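# Move corn cob from blue plate into steel pot

## Task

Take the corn cob off the blue plate and place it inside the steel pot, leaving every other object roughly in its starting spot and upright, and finish with neither arm in contact with any loose object on the table.

## Robot and tools

Robot: two arms on a table. left_arm stands on the +y side and carries a left hand; right_arm carries a right hand. Calibrated bases in the scene frame: left_arm (+0.030, +0.319, +0.014) m, quat_wxyz (+1.000, 0, 0, -0.017); right_arm (+0.036, -0.229, +0.016) m, quat_wxyz (+1.000, 0, 0, +0.024). A two-camera stand is fixed behind the arms. Cameras: cam_head_left, cam_head_right, cam_high, cam_left_wrist, cam_right_wrist, each 672x504.

Scene frame: origin at table-top height, halfway between the nominal arm bases; +x points out over the table, +y toward the left arm, +z up. Image left/right does not match arm names. All reported positions (metres), quaternions, velocities and Hand targets use this frame. Reported hand positions and orientations may be off by a few centimetres, more at long reach.

execute_actions(actions, cameras). actions is a list of actions run in sequence; each action is a list of 1 to 15 rows; each row is one control step of 1/30 s. An action always lasts 15 steps (0.5 s): if fewer rows are given, the last one repeats. Every row holds 48 numbers in [-1, 1], covering both arms even if one stays idle: left arm dx, dy, dz, rx, ry, rz; then 16 left-hand hinge goals; left current_limit; left speed; then the same 24 numbers for the right arm and hand. cameras: list of names, ["all"], or []; if omitted, images come only with an empty actions list. An unknown name invalidates the call. An empty actions list just reports state and images.

Arm numbers are offsets, not poses. dx, dy, dz, rx, ry, rz shift each arm's target away from its Hand target as it stood when the action began, along scene axes; every row in an action counts from that same starting target, not from the row before. 1.0 equals 0.6 m of travel or 180 degrees of turn; rx, ry, rz form a single rotation vector, turning about the Hand target position. A translation longer than 1.0 is scaled back along its direction. Repeating an offset in a new action moves further. The controller limits commanded orientation to within 40 degrees of the measured one each step; Hand target in the result shows the clipped target, and the next offsets start from it. The hand often stops short of its target (friction, weight, sag); an all-zero action re-requests it, and if still short, send the remaining gap as an offset. Very small moves may not start. The arm sags under load, so aim higher. Near the waist axis, a small hand move can swing the whole arm. To stop pressing on something, command the target back beyond the hand.

Hand numbers are absolute goals, not offsets: each hinge goal maps -1..+1 onto its two stops. A 0 is a real goal, so to leave a hand unchanged resend its hand_goal, hand_current_limit and hand_speed. Order per hand: index_mcp, index_abd, index_pip, index_dip, middle_mcp, middle_abd, middle_pip, middle_dip, ring_mcp, ring_abd, ring_pip, ring_dip, thumb_cmc, thumb_axl, thumb_mcp, thumb_ipl. Degrees at +1/-1 and straight value: finger _mcp (-18, +128; +0.75), _abd (-60, +60; 0.00), _pip (-29, +108; +0.58), _dip (-21, +117; +0.70); toward -1 fingers curl toward the palm and _abd swings away from the thumb. thumb_cmc (-20, +120; +0.71), toward -1 brings the thumb in front of the palm; thumb_axl (-27, +140; +0.68) rolls it; thumb_mcp (-69, +109; +0.23) and thumb_ipl (-77, +108; +0.17) bend it. current_limit maps -1..+1 to 0..550 mA (at least 11 mA); speed sets hinge rate to (speed+1)/2 of 8.5 rad/s. Initial values: +0.4 and -0.6. Fingers only squeeze while their goal lies past the object surface; very low limits may not lift a finger.

Hand geometry (right hand; left hand mirrored, its +x toward the thumb): hand point axes +z along straight fingers, +y out of the palm face (palm at y = -0.062), +x across the palm away from the thumb. Straight fingertips reach about 0.139 m beyond knuckles at z = -0.017. A rigid mast at the wrist (x +0.05 to +0.10, z -0.16 to -0.11, up to y +0.06) can collide with objects. Fingertips have rubber caps.

Results per arm: end_effector_position, end_effector_quat_wxyz, Hand target, joint positions, velocities (may read within noise or be omitted), joint torques (include own weight; items 3 and 4 wrap at ±28 N m). Per hand, in motor order: hand_goal, hand_measured, hand_current_ma (positive pushes toward -1), hand_state (moving, goal, blocked, overload), plus hand_current_limit and hand_speed. A motor at 495 mA or more for 5 s total shuts down for 10 s and drops its hold. Motors heat when holding, stretching or straining: MOTOR HOT appears at 85 °C; at 100 °C the arm goes limp for 30-60 s (OVER-TEMPERATURE FAULT). If an arm is stopped, new hand commands are discarded.

zoom_image(camera, region): region [x0, y0, x1, y1] in pixels, origin top-left, at most 504 wide and 504 high, only for cameras in the latest images.

finished_scene(scene): integer 1 to 3, the current scene number; ends it permanently, so call it only once the cob sits in the pot and both hands are clear.

The robot keeps its last command while you deliberate. Avoid dropping the cob from height, releasing anything still moving, slamming or pushing hard on the table, pot or fixed parts, pressing the two arms together, grabbing the other hand, and anything leaving the table. Objects may occasionally be nudged by outside pushes.

Each tool is called after ">>>" as name(argument=value, ...), one argument or row to a line, values as JSON.

## Session

>>> execute_actions(
  actions=[],
)

Scene clock: 0.00 s.
left_arm: end_effector_position=(+0.3985, +0.2358, +0.3927) hand_goal=(+0.754, +0.000, +0.576, +0.696, +0.754, +0.000, +0.576, +0.696, +0.754, +0.000, +0.576, +0.696, +0.714, +0.678, +0.226, +0.168) hand_measured=(+0.754, +0.000, +0.576, +0.696, +0.754, +0.000, +0.576, +0.696, +0.754, +0.000, +0.576, +0.696, +0.714, +0.678, +0.226, +0.168) hand_current_ma=(+0, +0, +0, +0, +0, +0, +0, +0, +0, +0, +0, +0, +0, +0, +0, +0) hand_state=(goal, goal, goal, goal, goal, goal, goal, goal, goal, goal, goal, goal, goal, goal, goal, goal) hand_current_limit=0.40 hand_speed=-0.60 end_effector_quat_wxyz=(-0.004, +0.813, +0.116, +0.571) | right_arm: end_effector_position=(+0.4367, -0.5421, +0.3924) hand_goal=(+0.754, +0.000, +0.576, +0.696, +0.754, +0.000, +0.576, +0.696, +0.754, +0.000, +0.576, +0.696, +0.714, +0.678, +0.226, +0.168) hand_measured=(+0.754, +0.000, +0.576, +0.696, +0.754, +0.000, +0.576, +0.696, +0.754, +0.000, +0.576, +0.696, +0.714, +0.678, +0.226, +0.168) hand_current_ma=(+0, +0, +0, +0, +0, +0, +0, +0, +0, +0, +0, +0, +0, +0, +0, +0) hand_state=(goal, goal, goal, goal, goal, goal, goal, goal, goal, goal, goal, goal, goal, goal, goal, goal) hand_current_limit=0.40 hand_speed=-0.60 end_effector_quat_wxyz=(+0.540, +0.810, +0.224, -0.042)
Joint positions: left_arm=[-0.117 0.562 0.678 -0.485 -0.28 1.33] | right_arm=[-0.381 1.207 0.968 -0.495 0.907 0.27]
Joint velocities: within noise
Joint torques (N m): no reading
Heat: left arm: hottest wrist yaw 32 °C; right arm: hottest shoulder 34 °C.
Hand target: left_arm +0.3988, +0.2357, +0.4136; +0.000, +0.802, +0.117, +0.585 | right_arm +0.4394, -0.5430, +0.4101; +0.549, +0.807, +0.214, -0.030

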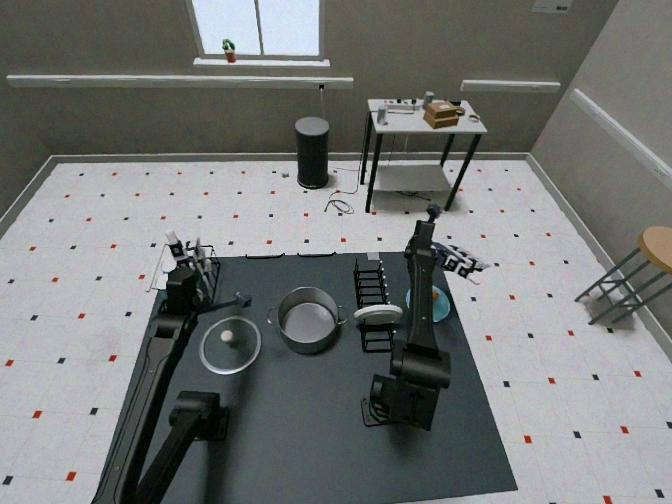

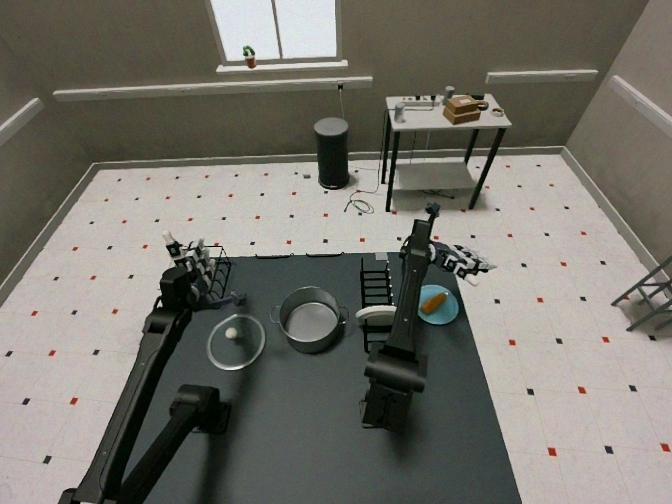

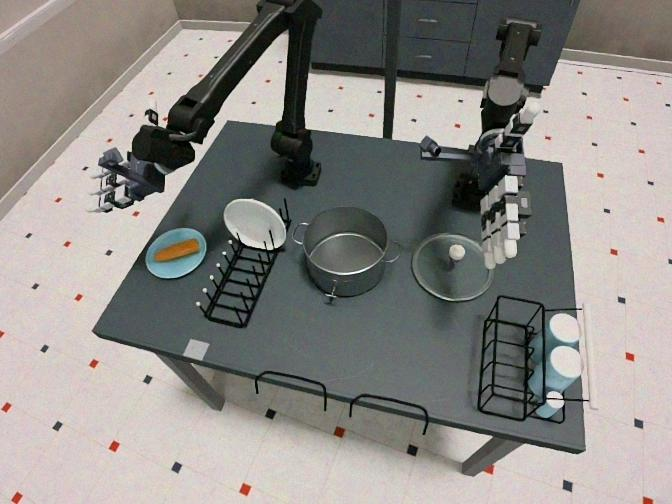

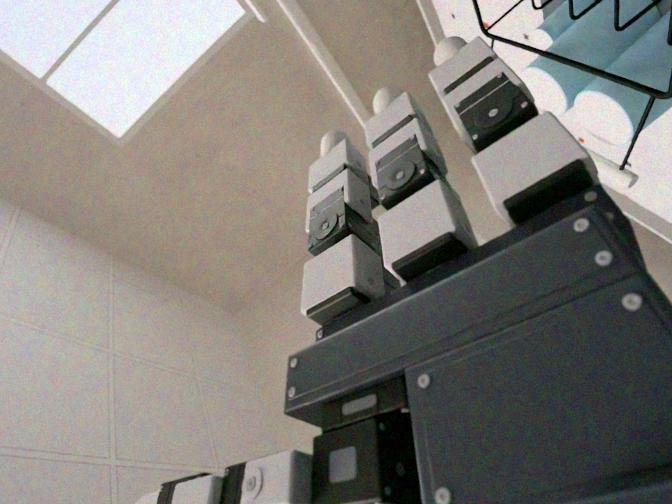

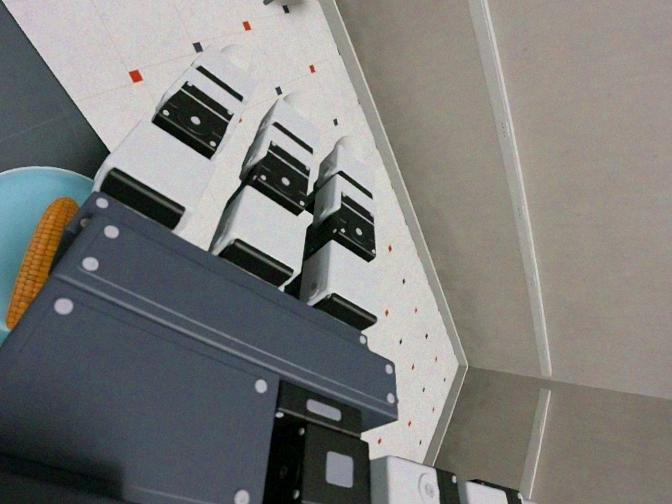

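>>> execute_actions(
  actions=[
    [[0,0,0,0,0,0,0.75,0,0.58,0.7,0.75,0,0.58,0.7,0.75,0,0.58,0.7,0.71,0.68,0.23,0.17,0.4,-0.6,0,0,0.05,0.098,-0.04,0.17,0.75,0,0.58,0.7,0.75,0,0.58,0.7,0.75,0,0.58,0.7,0.71,0.68,0.23,0.17,0.4,-0.6]],
    [[0,0,0,0,0,0,0.75,0,0.58,0.7,0.75,0,0.58,0.7,0.75,0,0.58,0.7,0.71,0.68,0.23,0.17,0.4,-0.6,0,0,0,0.098,-0.04,0.17,0.75,0,0.58,0.7,0.75,0,0.58,0.7,0.75,0,0.58,0.7,0.71,0.68,0.23,0.17,0.4,-0.6]],
    [[0,0,0,0,0,0,0.75,0,0.58,0.7,0.75,0,0.58,0.7,0.75,0,0.58,0.7,0.71,0.68,0.23,0.17,0.4,-0.6,0,0,0,0.05,-0.02,0.085,0.75,0,0.58,0.7,0.75,0,0.58,0.7,0.75,0,0.58,0.7,0.71,0.68,0.23,0.17,0.4,-0.6]],
  ],
  cameras=["all"],
)

Scene clock: 254.60 s.
left_arm: end_effector_position=(+0.3985, +0.2358, +0.3927) hand_goal=(+0.750, +0.000, +0.580, +0.700, +0.750, +0.000, +0.580, +0.700, +0.750, +0.000, +0.580, +0.700, +0.710, +0.680, +0.230, +0.170) hand_measured=(+0.752, -0.002, +0.578, +0.698, +0.754, +0.000, +0.578, +0.698, +0.754, -0.002, +0.578, +0.698, +0.714, +0.678, +0.226, +0.168) hand_current_ma=(+1, +0, -1, +0, +1, +0, +0, -1, +1, +0, -1, -1, +1, -1, -2, -1) hand_state=(goal, goal, goal, goal, goal, goal, goal, goal, goal, goal, goal, goal, goal, goal, goal, goal) hand_current_limit=0.40 hand_speed=-0.60 end_effector_quat_wxyz=(-0.004, +0.813, +0.116, +0.571) | right_arm: end_effector_position=(+0.4363, -0.5321, +0.4114) hand_goal=(+0.750, +0.000, +0.580, +0.700, +0.750, +0.000, +0.580, +0.700, +0.750, +0.000, +0.580, +0.700, +0.710, +0.680, +0.230, +0.170) hand_measured=(+0.760, +0.002, +0.580, +0.698, +0.760, +0.002, +0.580, +0.698, +0.760, +0.002, +0.580, +0.698, +0.720, +0.678, +0.228, +0.168) hand_current_ma=(+4, +0, +0, +0, +5, +0, +0, +0, +4, +0, +0, +0, +4, +0, +0, +0) hand_state=(goal, goal, goal, goal, goal, goal, goal, goal, goal, goal, goal, goal, goal, goal, goal, goal) hand_current_limit=0.40 hand_speed=-0.60 end_effector_quat_wxyz=(+0.139, +0.652, +0.549, +0.504)
Joint positions: left_arm=[-0.117 0.562 0.678 -0.485 -0.28 1.33] | right_arm=[-1.037 1.277 1.23 -1.237 -1.079 -0.647]
Joint torques (N m): left_arm=[-0.21 -0.85 13.61 2.47 -0.19 -0.05] | right_arm=[1.44 -7.59 14.3 0.84 -1.11 -0.26]
Heat: left arm: hottest elbow 58 °C; right arm: hottest elbow 40 °C.
Hand target: left_arm +0.3988, +0.2357, +0.4136; +0.000, +0.802, +0.117, +0.585 | right_arm +0.4393, -0.5431, +0.4402; +0.155, +0.636, +0.568, +0.498
Off the commanded pose: left_arm 0.021 m, 2 deg | right_arm 0.031 m, 3 deg.

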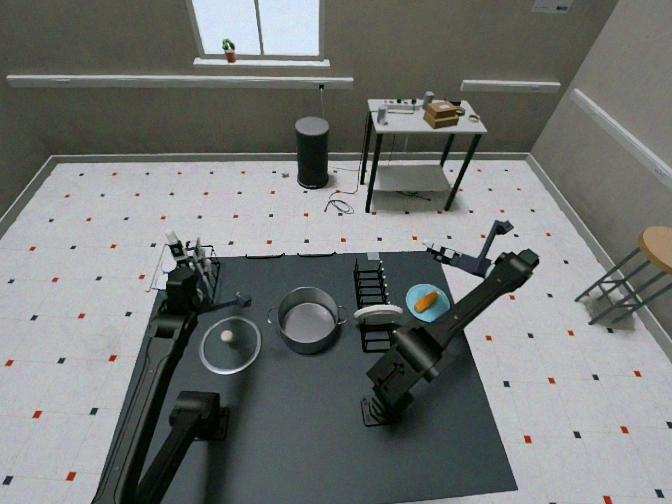

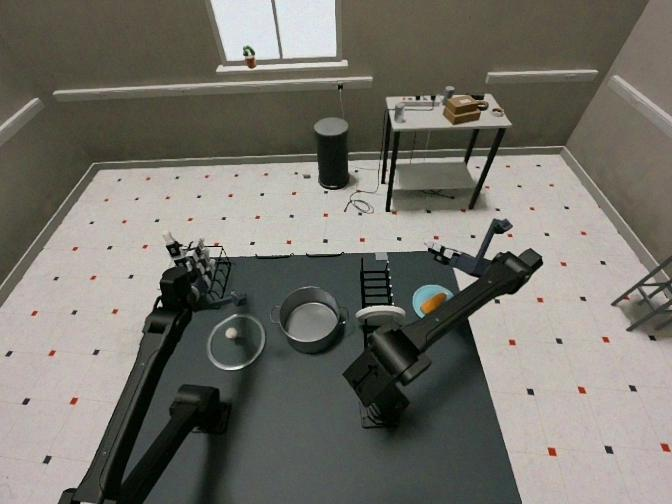

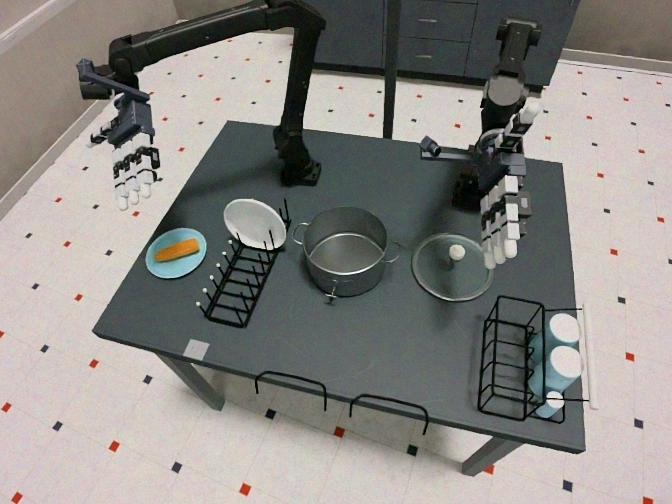

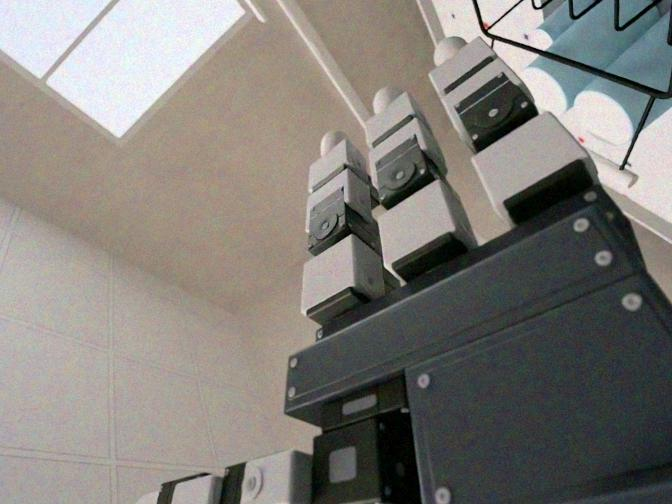

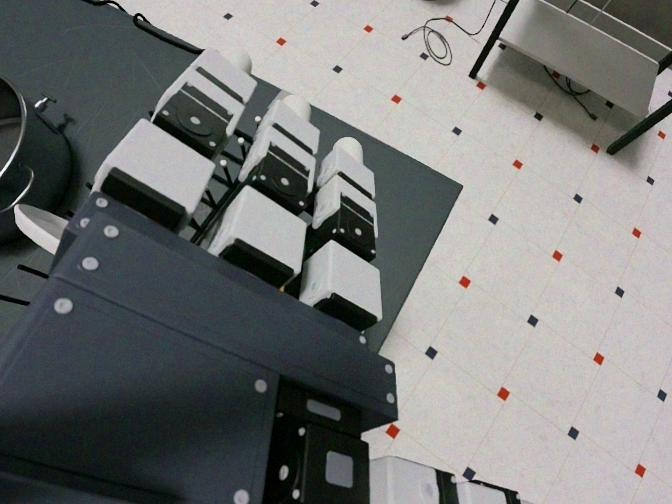

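>>> execute_actions(
  actions=[
    [[0,0,0,0,0,0,0.75,0,0.58,0.7,0.75,0,0.58,0.7,0.75,0,0.58,0.7,0.71,0.68,0.23,0.17,0.4,-0.6,0,0,0,0.157,0.072,-0.088,0.75,0,0.58,0.7,0.75,0,0.58,0.7,0.75,0,0.58,0.7,0.71,0.68,0.23,0.17,0.4,-0.6]],
    [[0,0,0,0,0,0,0.75,0,0.58,0.7,0.75,0,0.58,0.7,0.75,0,0.58,0.7,0.71,0.68,0.23,0.17,0.4,-0.6,0,0,0,0.157,0.072,-0.088,0.75,0,0.58,0.7,0.75,0,0.58,0.7,0.75,0,0.58,0.7,0.71,0.68,0.23,0.17,0.4,-0.6]],
    [[0,0,0,0,0,0,0.75,0,0.58,0.7,0.75,0,0.58,0.7,0.75,0,0.58,0.7,0.71,0.68,0.23,0.17,0.4,-0.6,0,0,0,0.157,0.072,-0.088,0.75,0,0.58,0.7,0.75,0,0.58,0.7,0.75,0,0.58,0.7,0.71,0.68,0.23,0.17,0.4,-0.6]],
    [[0,0,0,0,0,0,0.75,0,0.58,0.7,0.75,0,0.58,0.7,0.75,0,0.58,0.7,0.71,0.68,0.23,0.17,0.4,-0.6,0,0,0,0.157,0.072,-0.088,0.75,0,0.58,0.7,0.75,0,0.58,0.7,0.75,0,0.58,0.7,0,0.68,0.23,0.17,0.4,-0.6]],
  ],
  cameras=["all"],
)

Scene clock: 288.73 s.
left_arm: end_effector_position=(+0.3985, +0.2358, +0.3927) hand_goal=(+0.750, +0.000, +0.580, +0.700, +0.750, +0.000, +0.580, +0.700, +0.750, +0.000, +0.580, +0.700, +0.710, +0.680, +0.230, +0.170) hand_measured=(+0.752, -0.002, +0.578, +0.698, +0.754, +0.000, +0.578, +0.698, +0.754, -0.002, +0.578, +0.698, +0.714, +0.678, +0.226, +0.168) hand_current_ma=(+1, +0, -1, +0, +1, +0, +0, -1, +1, +0, -1, -1, +1, -1, -2, -1) hand_state=(goal, goal, goal, goal, goal, goal, goal, goal, goal, goal, goal, goal, goal, goal, goal, goal) hand_current_limit=0.40 hand_speed=-0.60 end_effector_quat_wxyz=(-0.004, +0.813, +0.116, +0.571) | right_arm: end_effector_position=(+0.4377, -0.5444, +0.4179) hand_goal=(+0.750, +0.000, +0.580, +0.700, +0.750, +0.000, +0.580, +0.700, +0.750, +0.000, +0.580, +0.700, +0.000, +0.680, +0.230, +0.170) hand_measured=(+0.742, +0.002, +0.580, +0.698, +0.742, +0.002, +0.580, +0.698, +0.742, +0.002, +0.580, +0.698, -0.002, +0.678, +0.228, +0.168) hand_current_ma=(-3, +0, +0, +0, -4, +0, +0, +0, -3, +0, +0, +0, +0, +0, +0, +0) hand_state=(goal, goal, goal, goal, goal, goal, goal, goal, goal, goal, goal, goal, goal, goal, goal, goal) hand_current_limit=0.40 hand_speed=-0.60 end_effector_quat_wxyz=(-0.431, +0.754, -0.402, +0.291)
Joint positions: left_arm=[-0.117 0.562 0.678 -0.485 -0.28 1.33] | right_arm=[-0.939 1.601 1.925 -1.54 -1.058 1.868]
Joint torques (N m): left_arm=[-0.21 -0.85 13.6 2.47 -0.19 -0.04] | right_arm=[2.78 -14.74 11.88 1.63 -0.85 0.18]
Heat: left arm: hottest elbow 59 °C; right arm: hottest elbow 46 °C.
Hand target: left_arm +0.3988, +0.2357, +0.4136; +0.000, +0.802, +0.117, +0.585 | right_arm +0.4393, -0.5431, +0.4403; -0.415, +0.754, -0.399, +0.316
Off the commanded pose: left_arm 0.021 m, 2 deg | right_arm 0.023 m, 3 deg.

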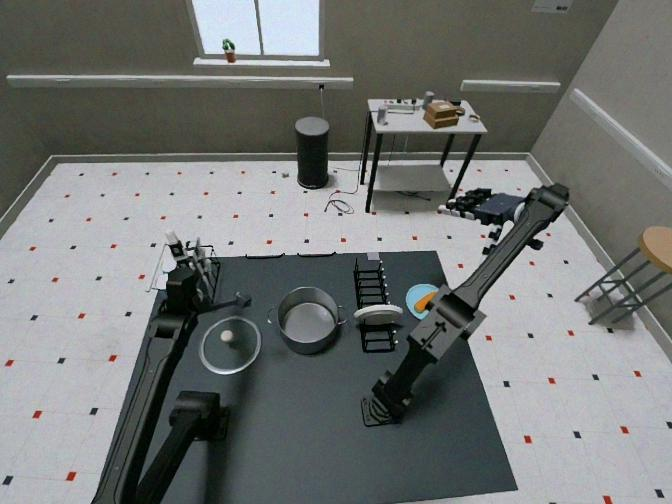

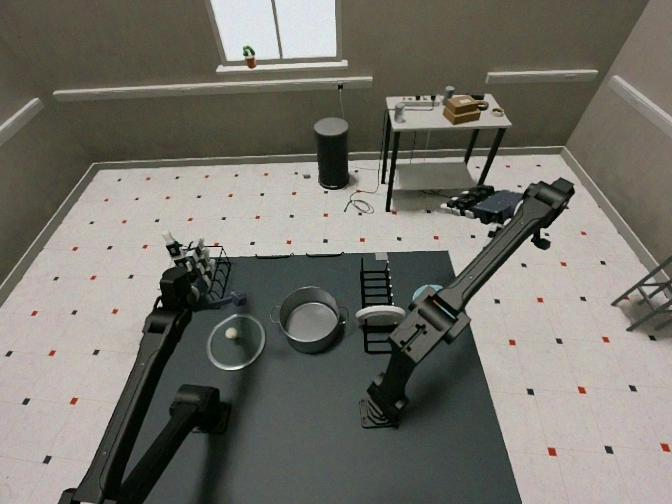

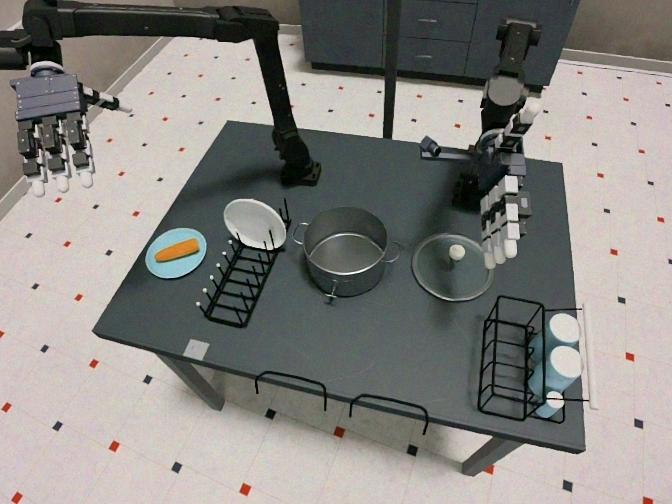

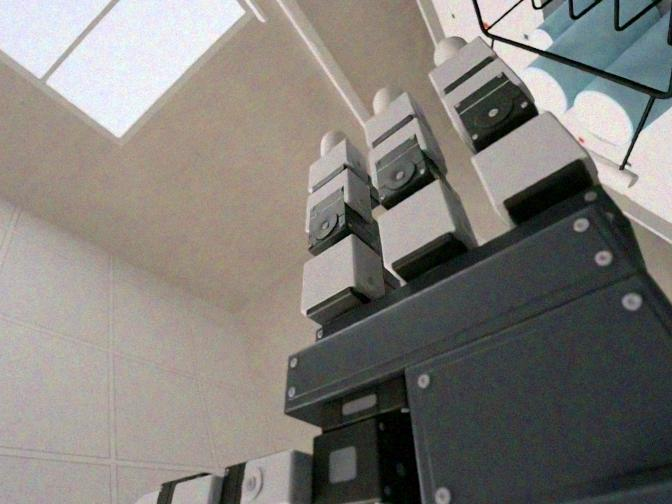

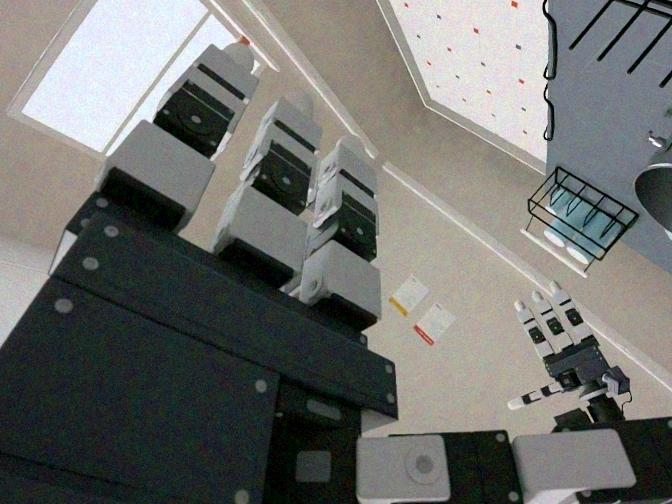

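>>> zoom_image(
  camera="cam_high",
  region=[0, 0, 336, 300],
)

>>> zoom_image(
  camera="cam_high",
  region=[336, 60, 672, 360],
)

>>> zoom_image(
  camera="cam_head_right",
  region=[336, 180, 672, 480],
)

>>> zoom_image(
  camera="cam_head_right",
  region=[90, 200, 426, 500],
)

Scaled by 1.500 from the camera's 672x504 image, which has a finer 960x720 frame.

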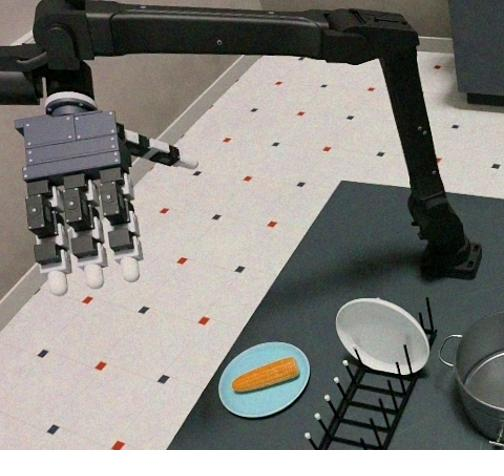

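Scaled by 1.500 from the camera's 672x504 image, which has a finer 960x720 frame.

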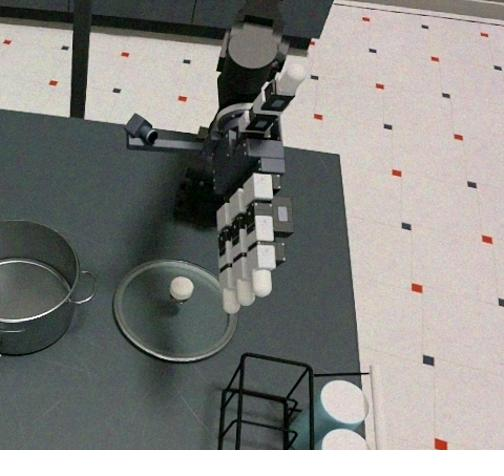

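Scaled by 1.500 from the camera's 672x504 image, which has a finer 960x720 frame.

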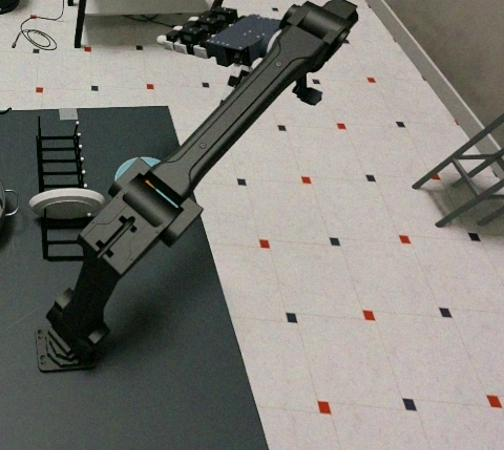

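Scaled by 1.500 from the camera's 672x504 image, which has a finer 960x720 frame.

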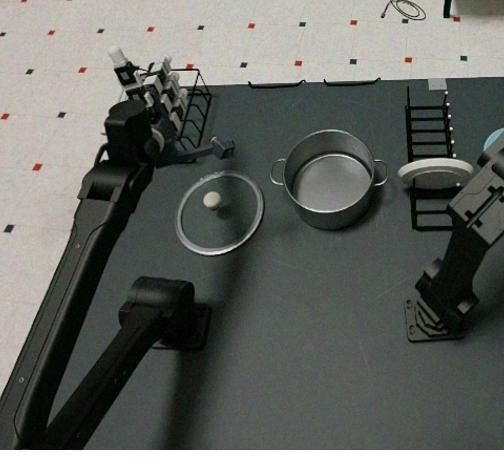

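>>> execute_actions(
  actions=[
    [[0,0,0,0,0,0,0.75,0,0.58,0.7,0.75,0,0.58,0.7,0.75,0,0.58,0.7,0.71,0.68,0.23,0.17,0.4,-0.6,-0.002,0.155,-0.15,0.0387,-0.0229,0.0451,0.41,0,-0.31,0.7,0.41,0,-0.31,0.7,0.41,0,-0.31,0.7,-0.57,0.68,0.23,0.17,0.4,-0.6]],
    [[0,0,0,0,0,0,0.75,0,0.58,0.7,0.75,0,0.58,0.7,0.75,0,0.58,0.7,0.71,0.68,0.23,0.17,0.4,-0.6,0,0,-0.22,0,0,0,0.41,0,-0.31,0.7,0.41,0,-0.31,0.7,0.41,0,-0.31,0.7,-0.57,0.68,0.23,0.17,0.4,-0.6]],
  ],
  cameras=["all"],
)

>>> zoom_image(
  camera="cam_high",
  region=[60, 80, 396, 332],
)

Scene clock: 463.60 s.
left_arm: end_effector_position=(+0.3985, +0.2358, +0.3927) hand_goal=(+0.750, +0.000, +0.580, +0.700, +0.750, +0.000, +0.580, +0.700, +0.750, +0.000, +0.580, +0.700, +0.710, +0.680, +0.230, +0.170) hand_measured=(+0.752, -0.002, +0.578, +0.698, +0.754, +0.000, +0.578, +0.698, +0.754, -0.002, +0.578, +0.698, +0.714, +0.678, +0.226, +0.168) hand_current_ma=(+1, +0, -1, +0, +1, +0, +0, -1, +1, +0, -1, -1, +1, -1, -2, -1) hand_state=(goal, goal, goal, goal, goal, goal, goal, goal, goal, goal, goal, goal, goal, goal, goal, goal) hand_current_limit=0.40 hand_speed=-0.60 end_effector_quat_wxyz=(-0.004, +0.813, +0.116, +0.571) | right_arm: end_effector_position=(+0.4400, -0.4508, +0.2163) hand_goal=(+0.410, +0.000, -0.310, +0.700, +0.410, +0.000, -0.310, +0.700, +0.410, +0.000, -0.310, +0.700, -0.570, +0.680, +0.230, +0.170) hand_measured=(+0.406, +0.002, -0.306, +0.698, +0.404, +0.002, -0.306, +0.698, +0.406, +0.002, -0.306, +0.698, -0.568, +0.678, +0.228, +0.168) hand_current_ma=(-1, +0, +1, +0, -1, +0, +1, +0, -1, +0, +1, +0, +0, +0, +0, +0) hand_state=(goal, goal, goal, goal, goal, goal, goal, goal, goal, goal, goal, goal, goal, goal, goal, goal) hand_current_limit=0.40 hand_speed=-0.60 end_effector_quat_wxyz=(-0.498, +0.744, -0.344, +0.283)
Joint positions: left_arm=[-0.117 0.562 0.678 -0.485 -0.28 1.33] | right_arm=[-0.844 1.44 1.162 -0.896 -1.188 1.911]
Joint torques (N m): left_arm=[-0.21 -0.91 13.6 2.45 -0.19 -0.04] | right_arm=[2.14 -11.69 8.21 1.72 -0.91 0.15]
Heat: left arm: hottest elbow 63 °C; right arm: hottest elbow 45 °C.
Hand target: left_arm +0.3988, +0.2357, +0.4136; +0.000, +0.802, +0.117, +0.585 | right_arm +0.4381, -0.4501, +0.2182; -0.496, +0.741, -0.348, +0.288
Off the commanded pose: left_arm 0.021 m, 2 deg | right_arm 0.003 m, 1 deg.

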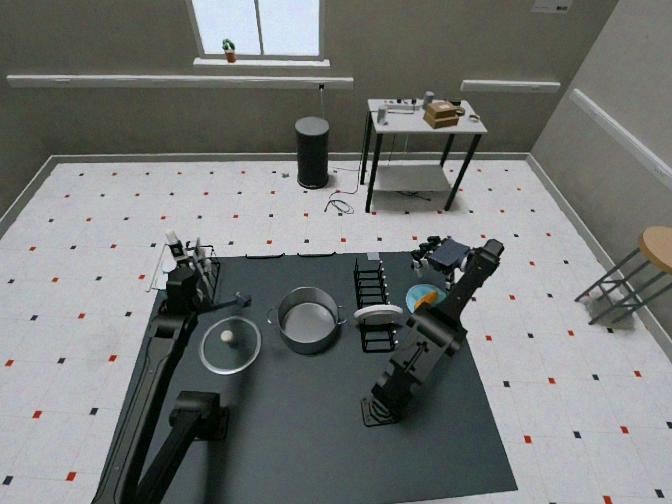

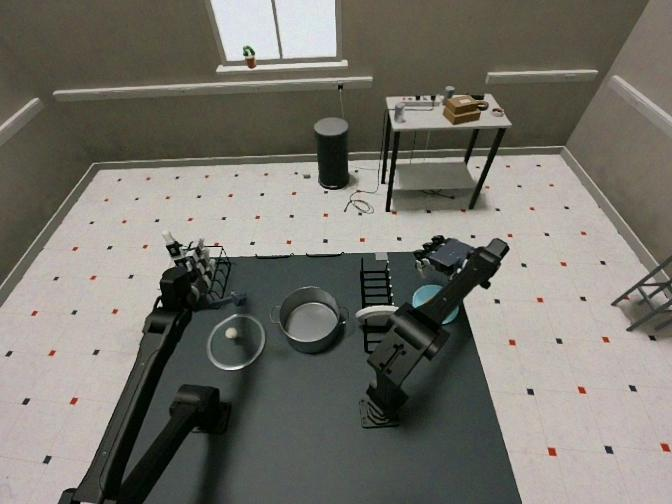

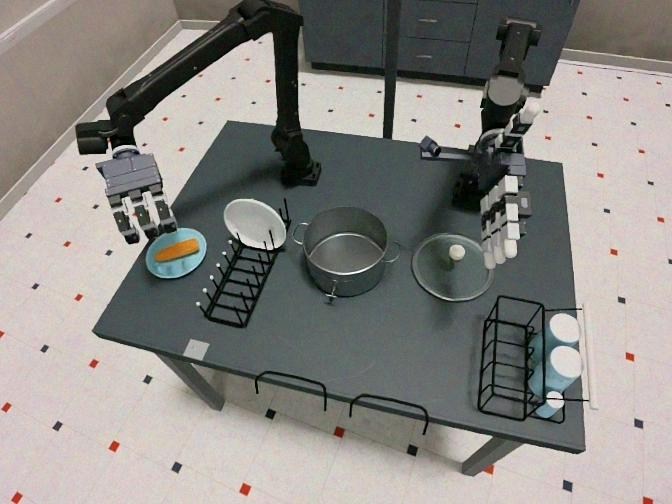

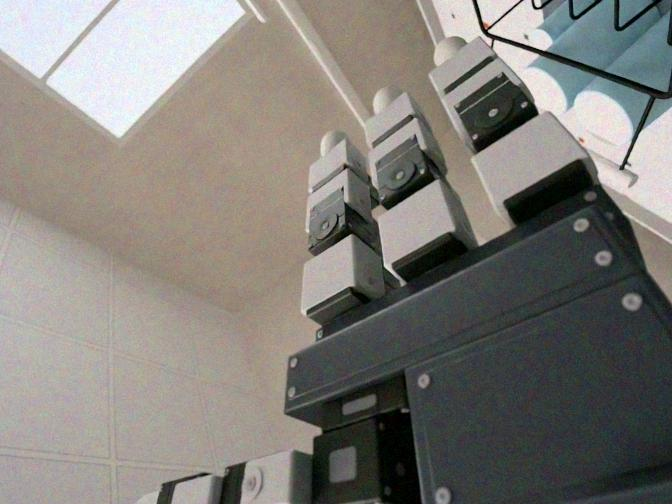

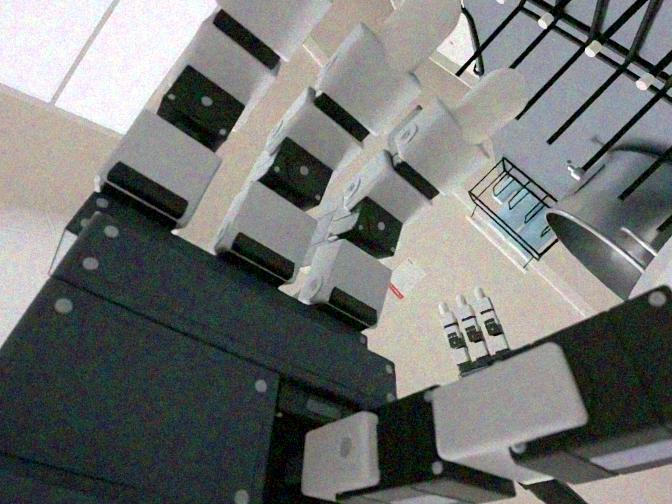

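Scaled by 1.500 from the camera's 672x504 image, which has a finer 960x720 frame.

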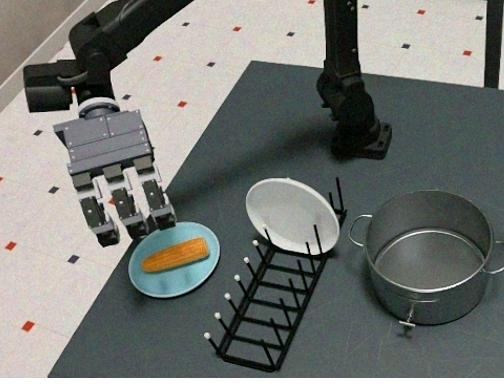

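>>> execute_actions(
  actions=[
    [[0,0,0,0,0,0,0.75,0,0.58,0.7,0.75,0,0.58,0.7,0.75,0,0.58,0.7,0.71,0.68,0.23,0.17,0.4,-0.6,0,0,-0.21,0,0,0,0.41,0,-0.31,0.7,0.41,0,-0.31,0.7,0.41,0,-0.31,0.7,-0.57,0.68,0.23,0.17,0.4,-0.6]],
  ],
  cameras=["cam_head_left", "cam_head_right", "cam_high", "cam_right_wrist"],
)

>>> zoom_image(
  camera="cam_high",
  region=[90, 160, 258, 286],
)

>>> zoom_image(
  camera="cam_head_left",
  region=[336, 210, 504, 336],
)

Scene clock: 487.40 s.
left_arm: end_effector_position=(+0.3985, +0.2358, +0.3927) hand_goal=(+0.750, +0.000, +0.580, +0.700, +0.750, +0.000, +0.580, +0.700, +0.750, +0.000, +0.580, +0.700, +0.710, +0.680, +0.230, +0.170) hand_measured=(+0.752, -0.002, +0.578, +0.698, +0.754, +0.000, +0.578, +0.698, +0.754, -0.002, +0.578, +0.698, +0.714, +0.678, +0.226, +0.168) hand_current_ma=(+1, +0, -1, +0, +1, +0, +0, -1, +1, +0, -1, -1, +1, -1, -2, -1) hand_state=(goal, goal, goal, goal, goal, goal, goal, goal, goal, goal, goal, goal, goal, goal, goal, goal) hand_current_limit=0.40 hand_speed=-0.60 end_effector_quat_wxyz=(-0.004, +0.813, +0.116, +0.571) | right_arm: end_effector_position=(+0.4363, -0.4474, +0.0862) hand_goal=(+0.410, +0.000, -0.310, +0.700, +0.410, +0.000, -0.310, +0.700, +0.410, +0.000, -0.310, +0.700, -0.570, +0.680, +0.230, +0.170) hand_measured=(+0.406, +0.002, -0.306, +0.698, +0.404, +0.002, -0.306, +0.698, +0.406, +0.002, -0.306, +0.698, -0.568, +0.678, +0.228, +0.168) hand_current_ma=(-1, +0, +1, +0, -1, +0, +1, +0, -1, +0, +1, +0, +0, +0, +0, +0) hand_state=(goal, goal, goal, goal, goal, goal, goal, goal, goal, goal, goal, goal, goal, goal, goal, goal) hand_current_limit=0.40 hand_speed=-0.60 end_effector_quat_wxyz=(-0.498, +0.743, -0.348, +0.280)
Joint positions: left_arm=[-0.117 0.562 0.678 -0.485 -0.28 1.33] | right_arm=[-0.844 1.589 0.95 -0.54 -1.185 1.917]
Joint torques (N m): left_arm=[-0.21 -0.85 13.61 2.47 -0.19 -0.04] | right_arm=[2.14 -12.34 7.76 1.61 -0.96 0.15]
Heat: left arm: hottest elbow 63 °C; right arm: hottest elbow 42 °C.
Hand target: left_arm +0.3988, +0.2357, +0.4136; +0.000, +0.802, +0.117, +0.585 | right_arm +0.4381, -0.4501, +0.0922; -0.496, +0.741, -0.348, +0.288
Off the commanded pose: left_arm 0.021 m, 2 deg | right_arm 0.007 m, 1 deg.
Images, in order (width x height): cam_head_left 672x504, cam_head_right 672x504, cam_high 672x504, cam_right_wrist 672x504.

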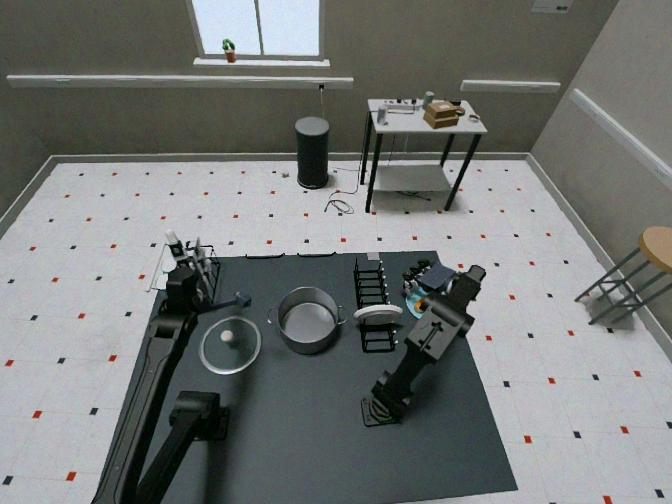

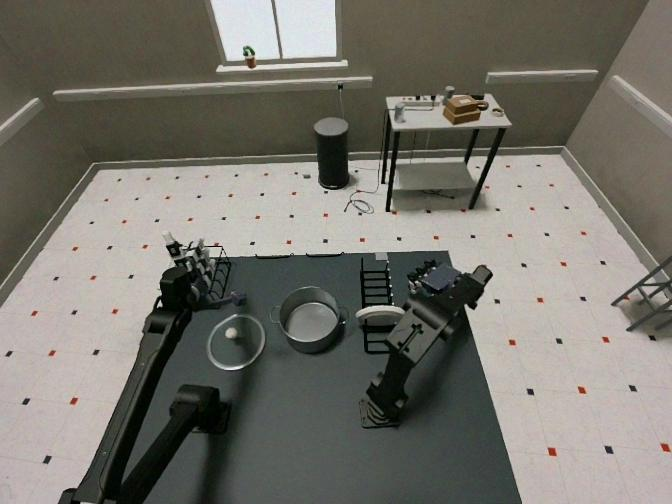

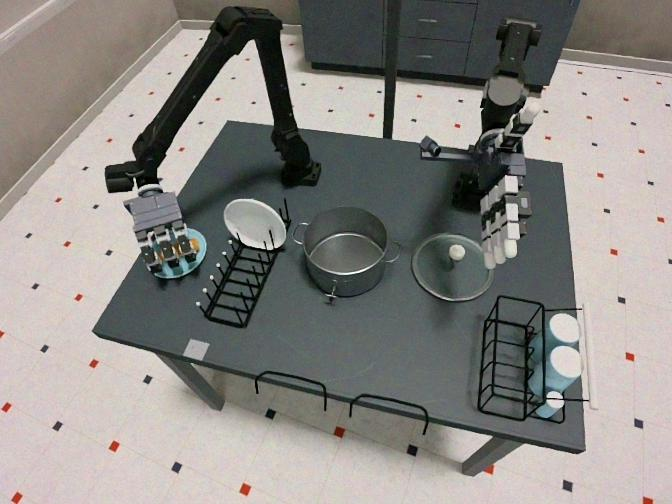

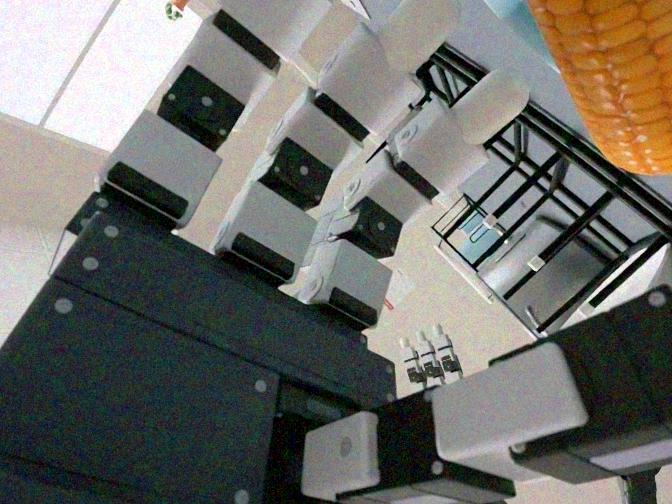

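Scaled by 3.000 from the camera's 672x504 image, which has a finer 960x720 frame.

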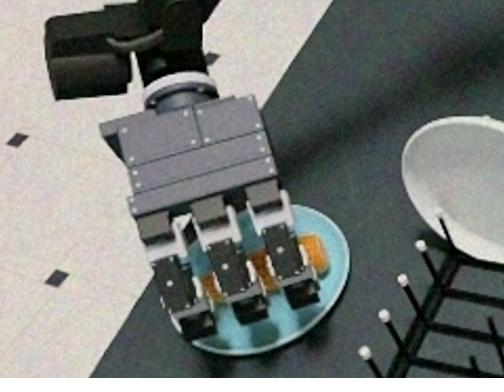

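Scaled by 3.000 from the camera's 672x504 image, which has a finer 960x720 frame.

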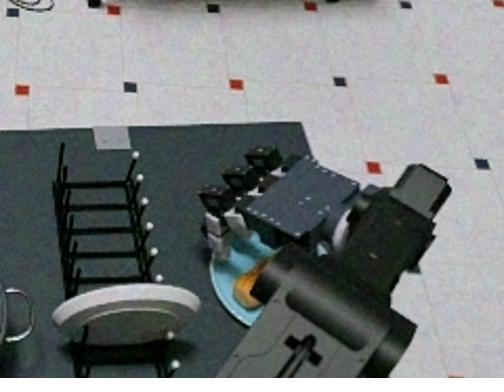

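>>> execute_actions(
  actions=[
    [[0,0,0,0,0,0,0.75,0,0.58,0.7,0.75,0,0.58,0.7,0.75,0,0.58,0.7,0.71,0.68,0.23,0.17,0.4,-0.6,0,0,-0.05,0,0,0,0.41,0,-0.31,0.7,0.41,0,-0.31,0.7,0.41,0,-0.31,0.7,-0.57,0.68,0.23,0.17,0.4,-0.6]],
  ],
  cameras=["cam_head_left", "cam_head_right", "cam_high", "cam_right_wrist"],
)

>>> zoom_image(
  camera="cam_high",
  region=[90, 160, 258, 286],
)

>>> zoom_image(
  camera="cam_head_left",
  region=[336, 210, 504, 336],
)

Scene clock: 500.47 s.
left_arm: end_effector_position=(+0.3985, +0.2358, +0.3927) hand_goal=(+0.750, +0.000, +0.580, +0.700, +0.750, +0.000, +0.580, +0.700, +0.750, +0.000, +0.580, +0.700, +0.710, +0.680, +0.230, +0.170) hand_measured=(+0.752, -0.002, +0.578, +0.698, +0.754, +0.000, +0.578, +0.698, +0.754, -0.002, +0.578, +0.698, +0.714, +0.678, +0.226, +0.168) hand_current_ma=(+1, +0, -1, +0, +1, +0, +0, -1, +1, +0, -1, -1, +1, -1, -2, -1) hand_state=(goal, goal, goal, goal, goal, goal, goal, goal, goal, goal, goal, goal, goal, goal, goal, goal) hand_current_limit=0.40 hand_speed=-0.60 end_effector_quat_wxyz=(-0.004, +0.813, +0.116, +0.571) | right_arm: end_effector_position=(+0.4393, -0.4503, +0.0644) hand_goal=(+0.410, +0.000, -0.310, +0.700, +0.410, +0.000, -0.310, +0.700, +0.410, +0.000, -0.310, +0.700, -0.570, +0.680, +0.230, +0.170) hand_measured=(+0.404, +0.000, -0.310, +0.698, +0.404, +0.002, -0.306, +0.698, +0.406, +0.002, -0.306, +0.698, -0.568, +0.678, +0.228, +0.168) hand_current_ma=(-2, +0, +0, +0, -1, +0, +1, +0, -1, +0, +1, +0, +0, +0, +0, +0) hand_state=(goal, goal, goal, goal, goal, goal, goal, goal, goal, goal, goal, goal, goal, goal, goal, goal) hand_current_limit=0.40 hand_speed=-0.60 end_effector_quat_wxyz=(-0.495, +0.744, -0.343, +0.289)
Joint positions: left_arm=[-0.117 0.562 0.678 -0.485 -0.28 1.33] | right_arm=[-0.844 1.627 0.922 -0.445 -1.185 1.923]
Joint torques (N m): left_arm=[-0.21 -0.85 13.6 2.47 -0.19 -0.04] | right_arm=[2.2 -11.16 6.93 1.58 -0.9 0.17]
Heat: left arm: hottest elbow 63 °C; right arm: hottest elbow 41 °C.
Hand target: left_arm +0.3988, +0.2357, +0.4136; +0.000, +0.802, +0.117, +0.585 | right_arm +0.4381, -0.4501, +0.0622; -0.496, +0.742, -0.348, +0.288
Off the commanded pose: left_arm 0.021 m, 2 deg | right_arm 0.003 m, 1 deg.
Images, in order (width x height): cam_head_left 672x504, cam_head_right 672x504, cam_high 672x504, cam_right_wrist 672x504.

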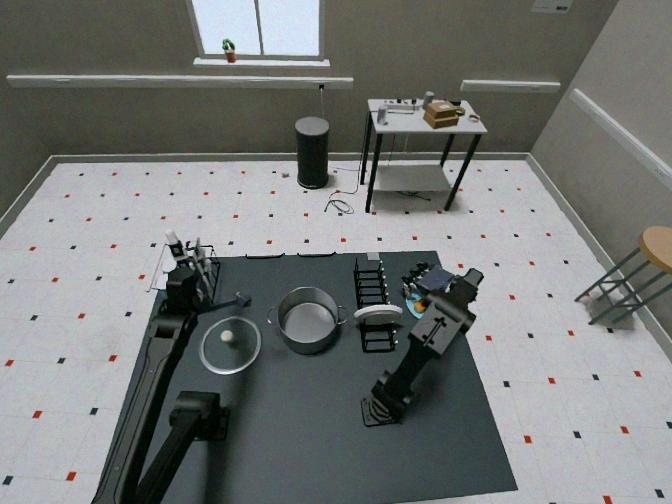

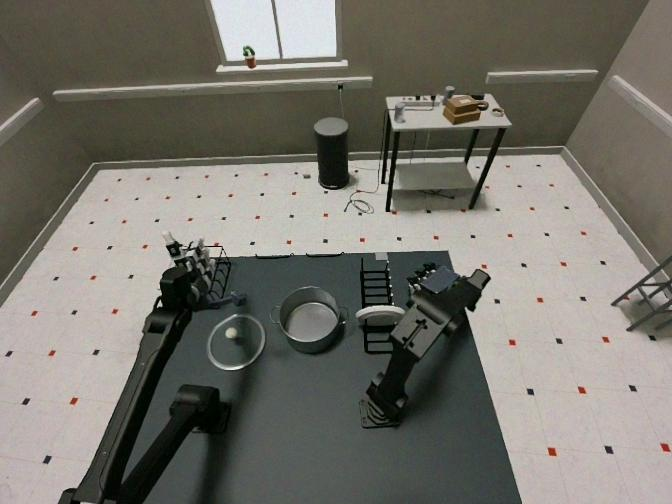

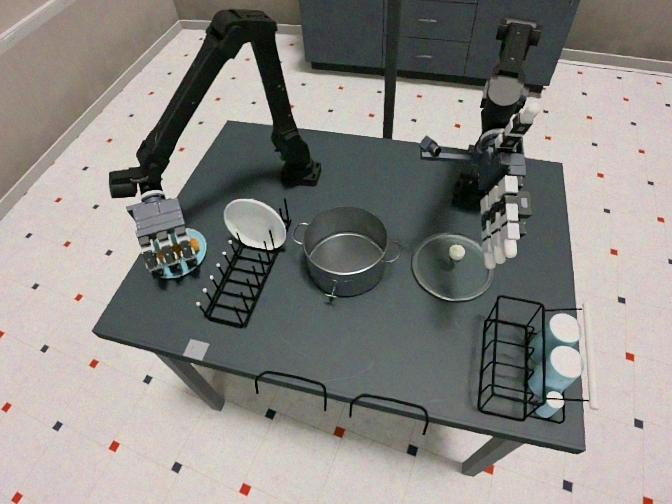

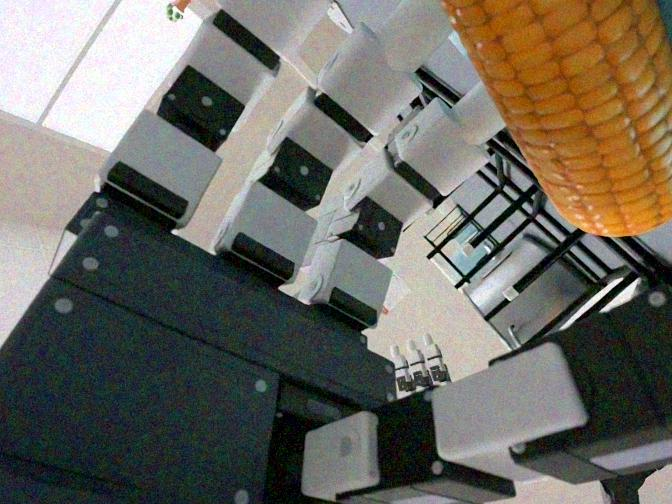

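Scaled by 3.000 from the camera's 672x504 image, which has a finer 960x720 frame.

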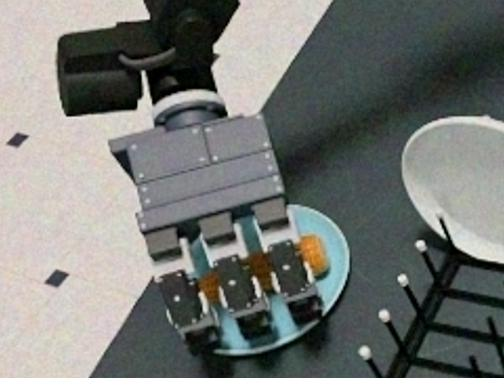

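Scaled by 3.000 from the camera's 672x504 image, which has a finer 960x720 frame.

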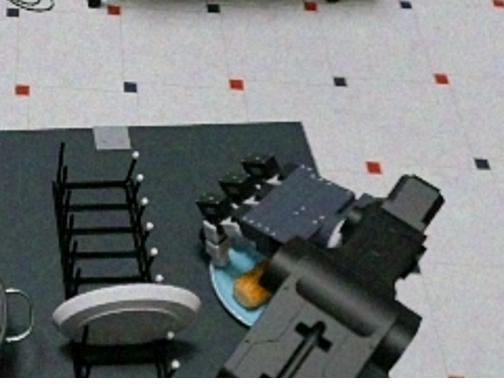

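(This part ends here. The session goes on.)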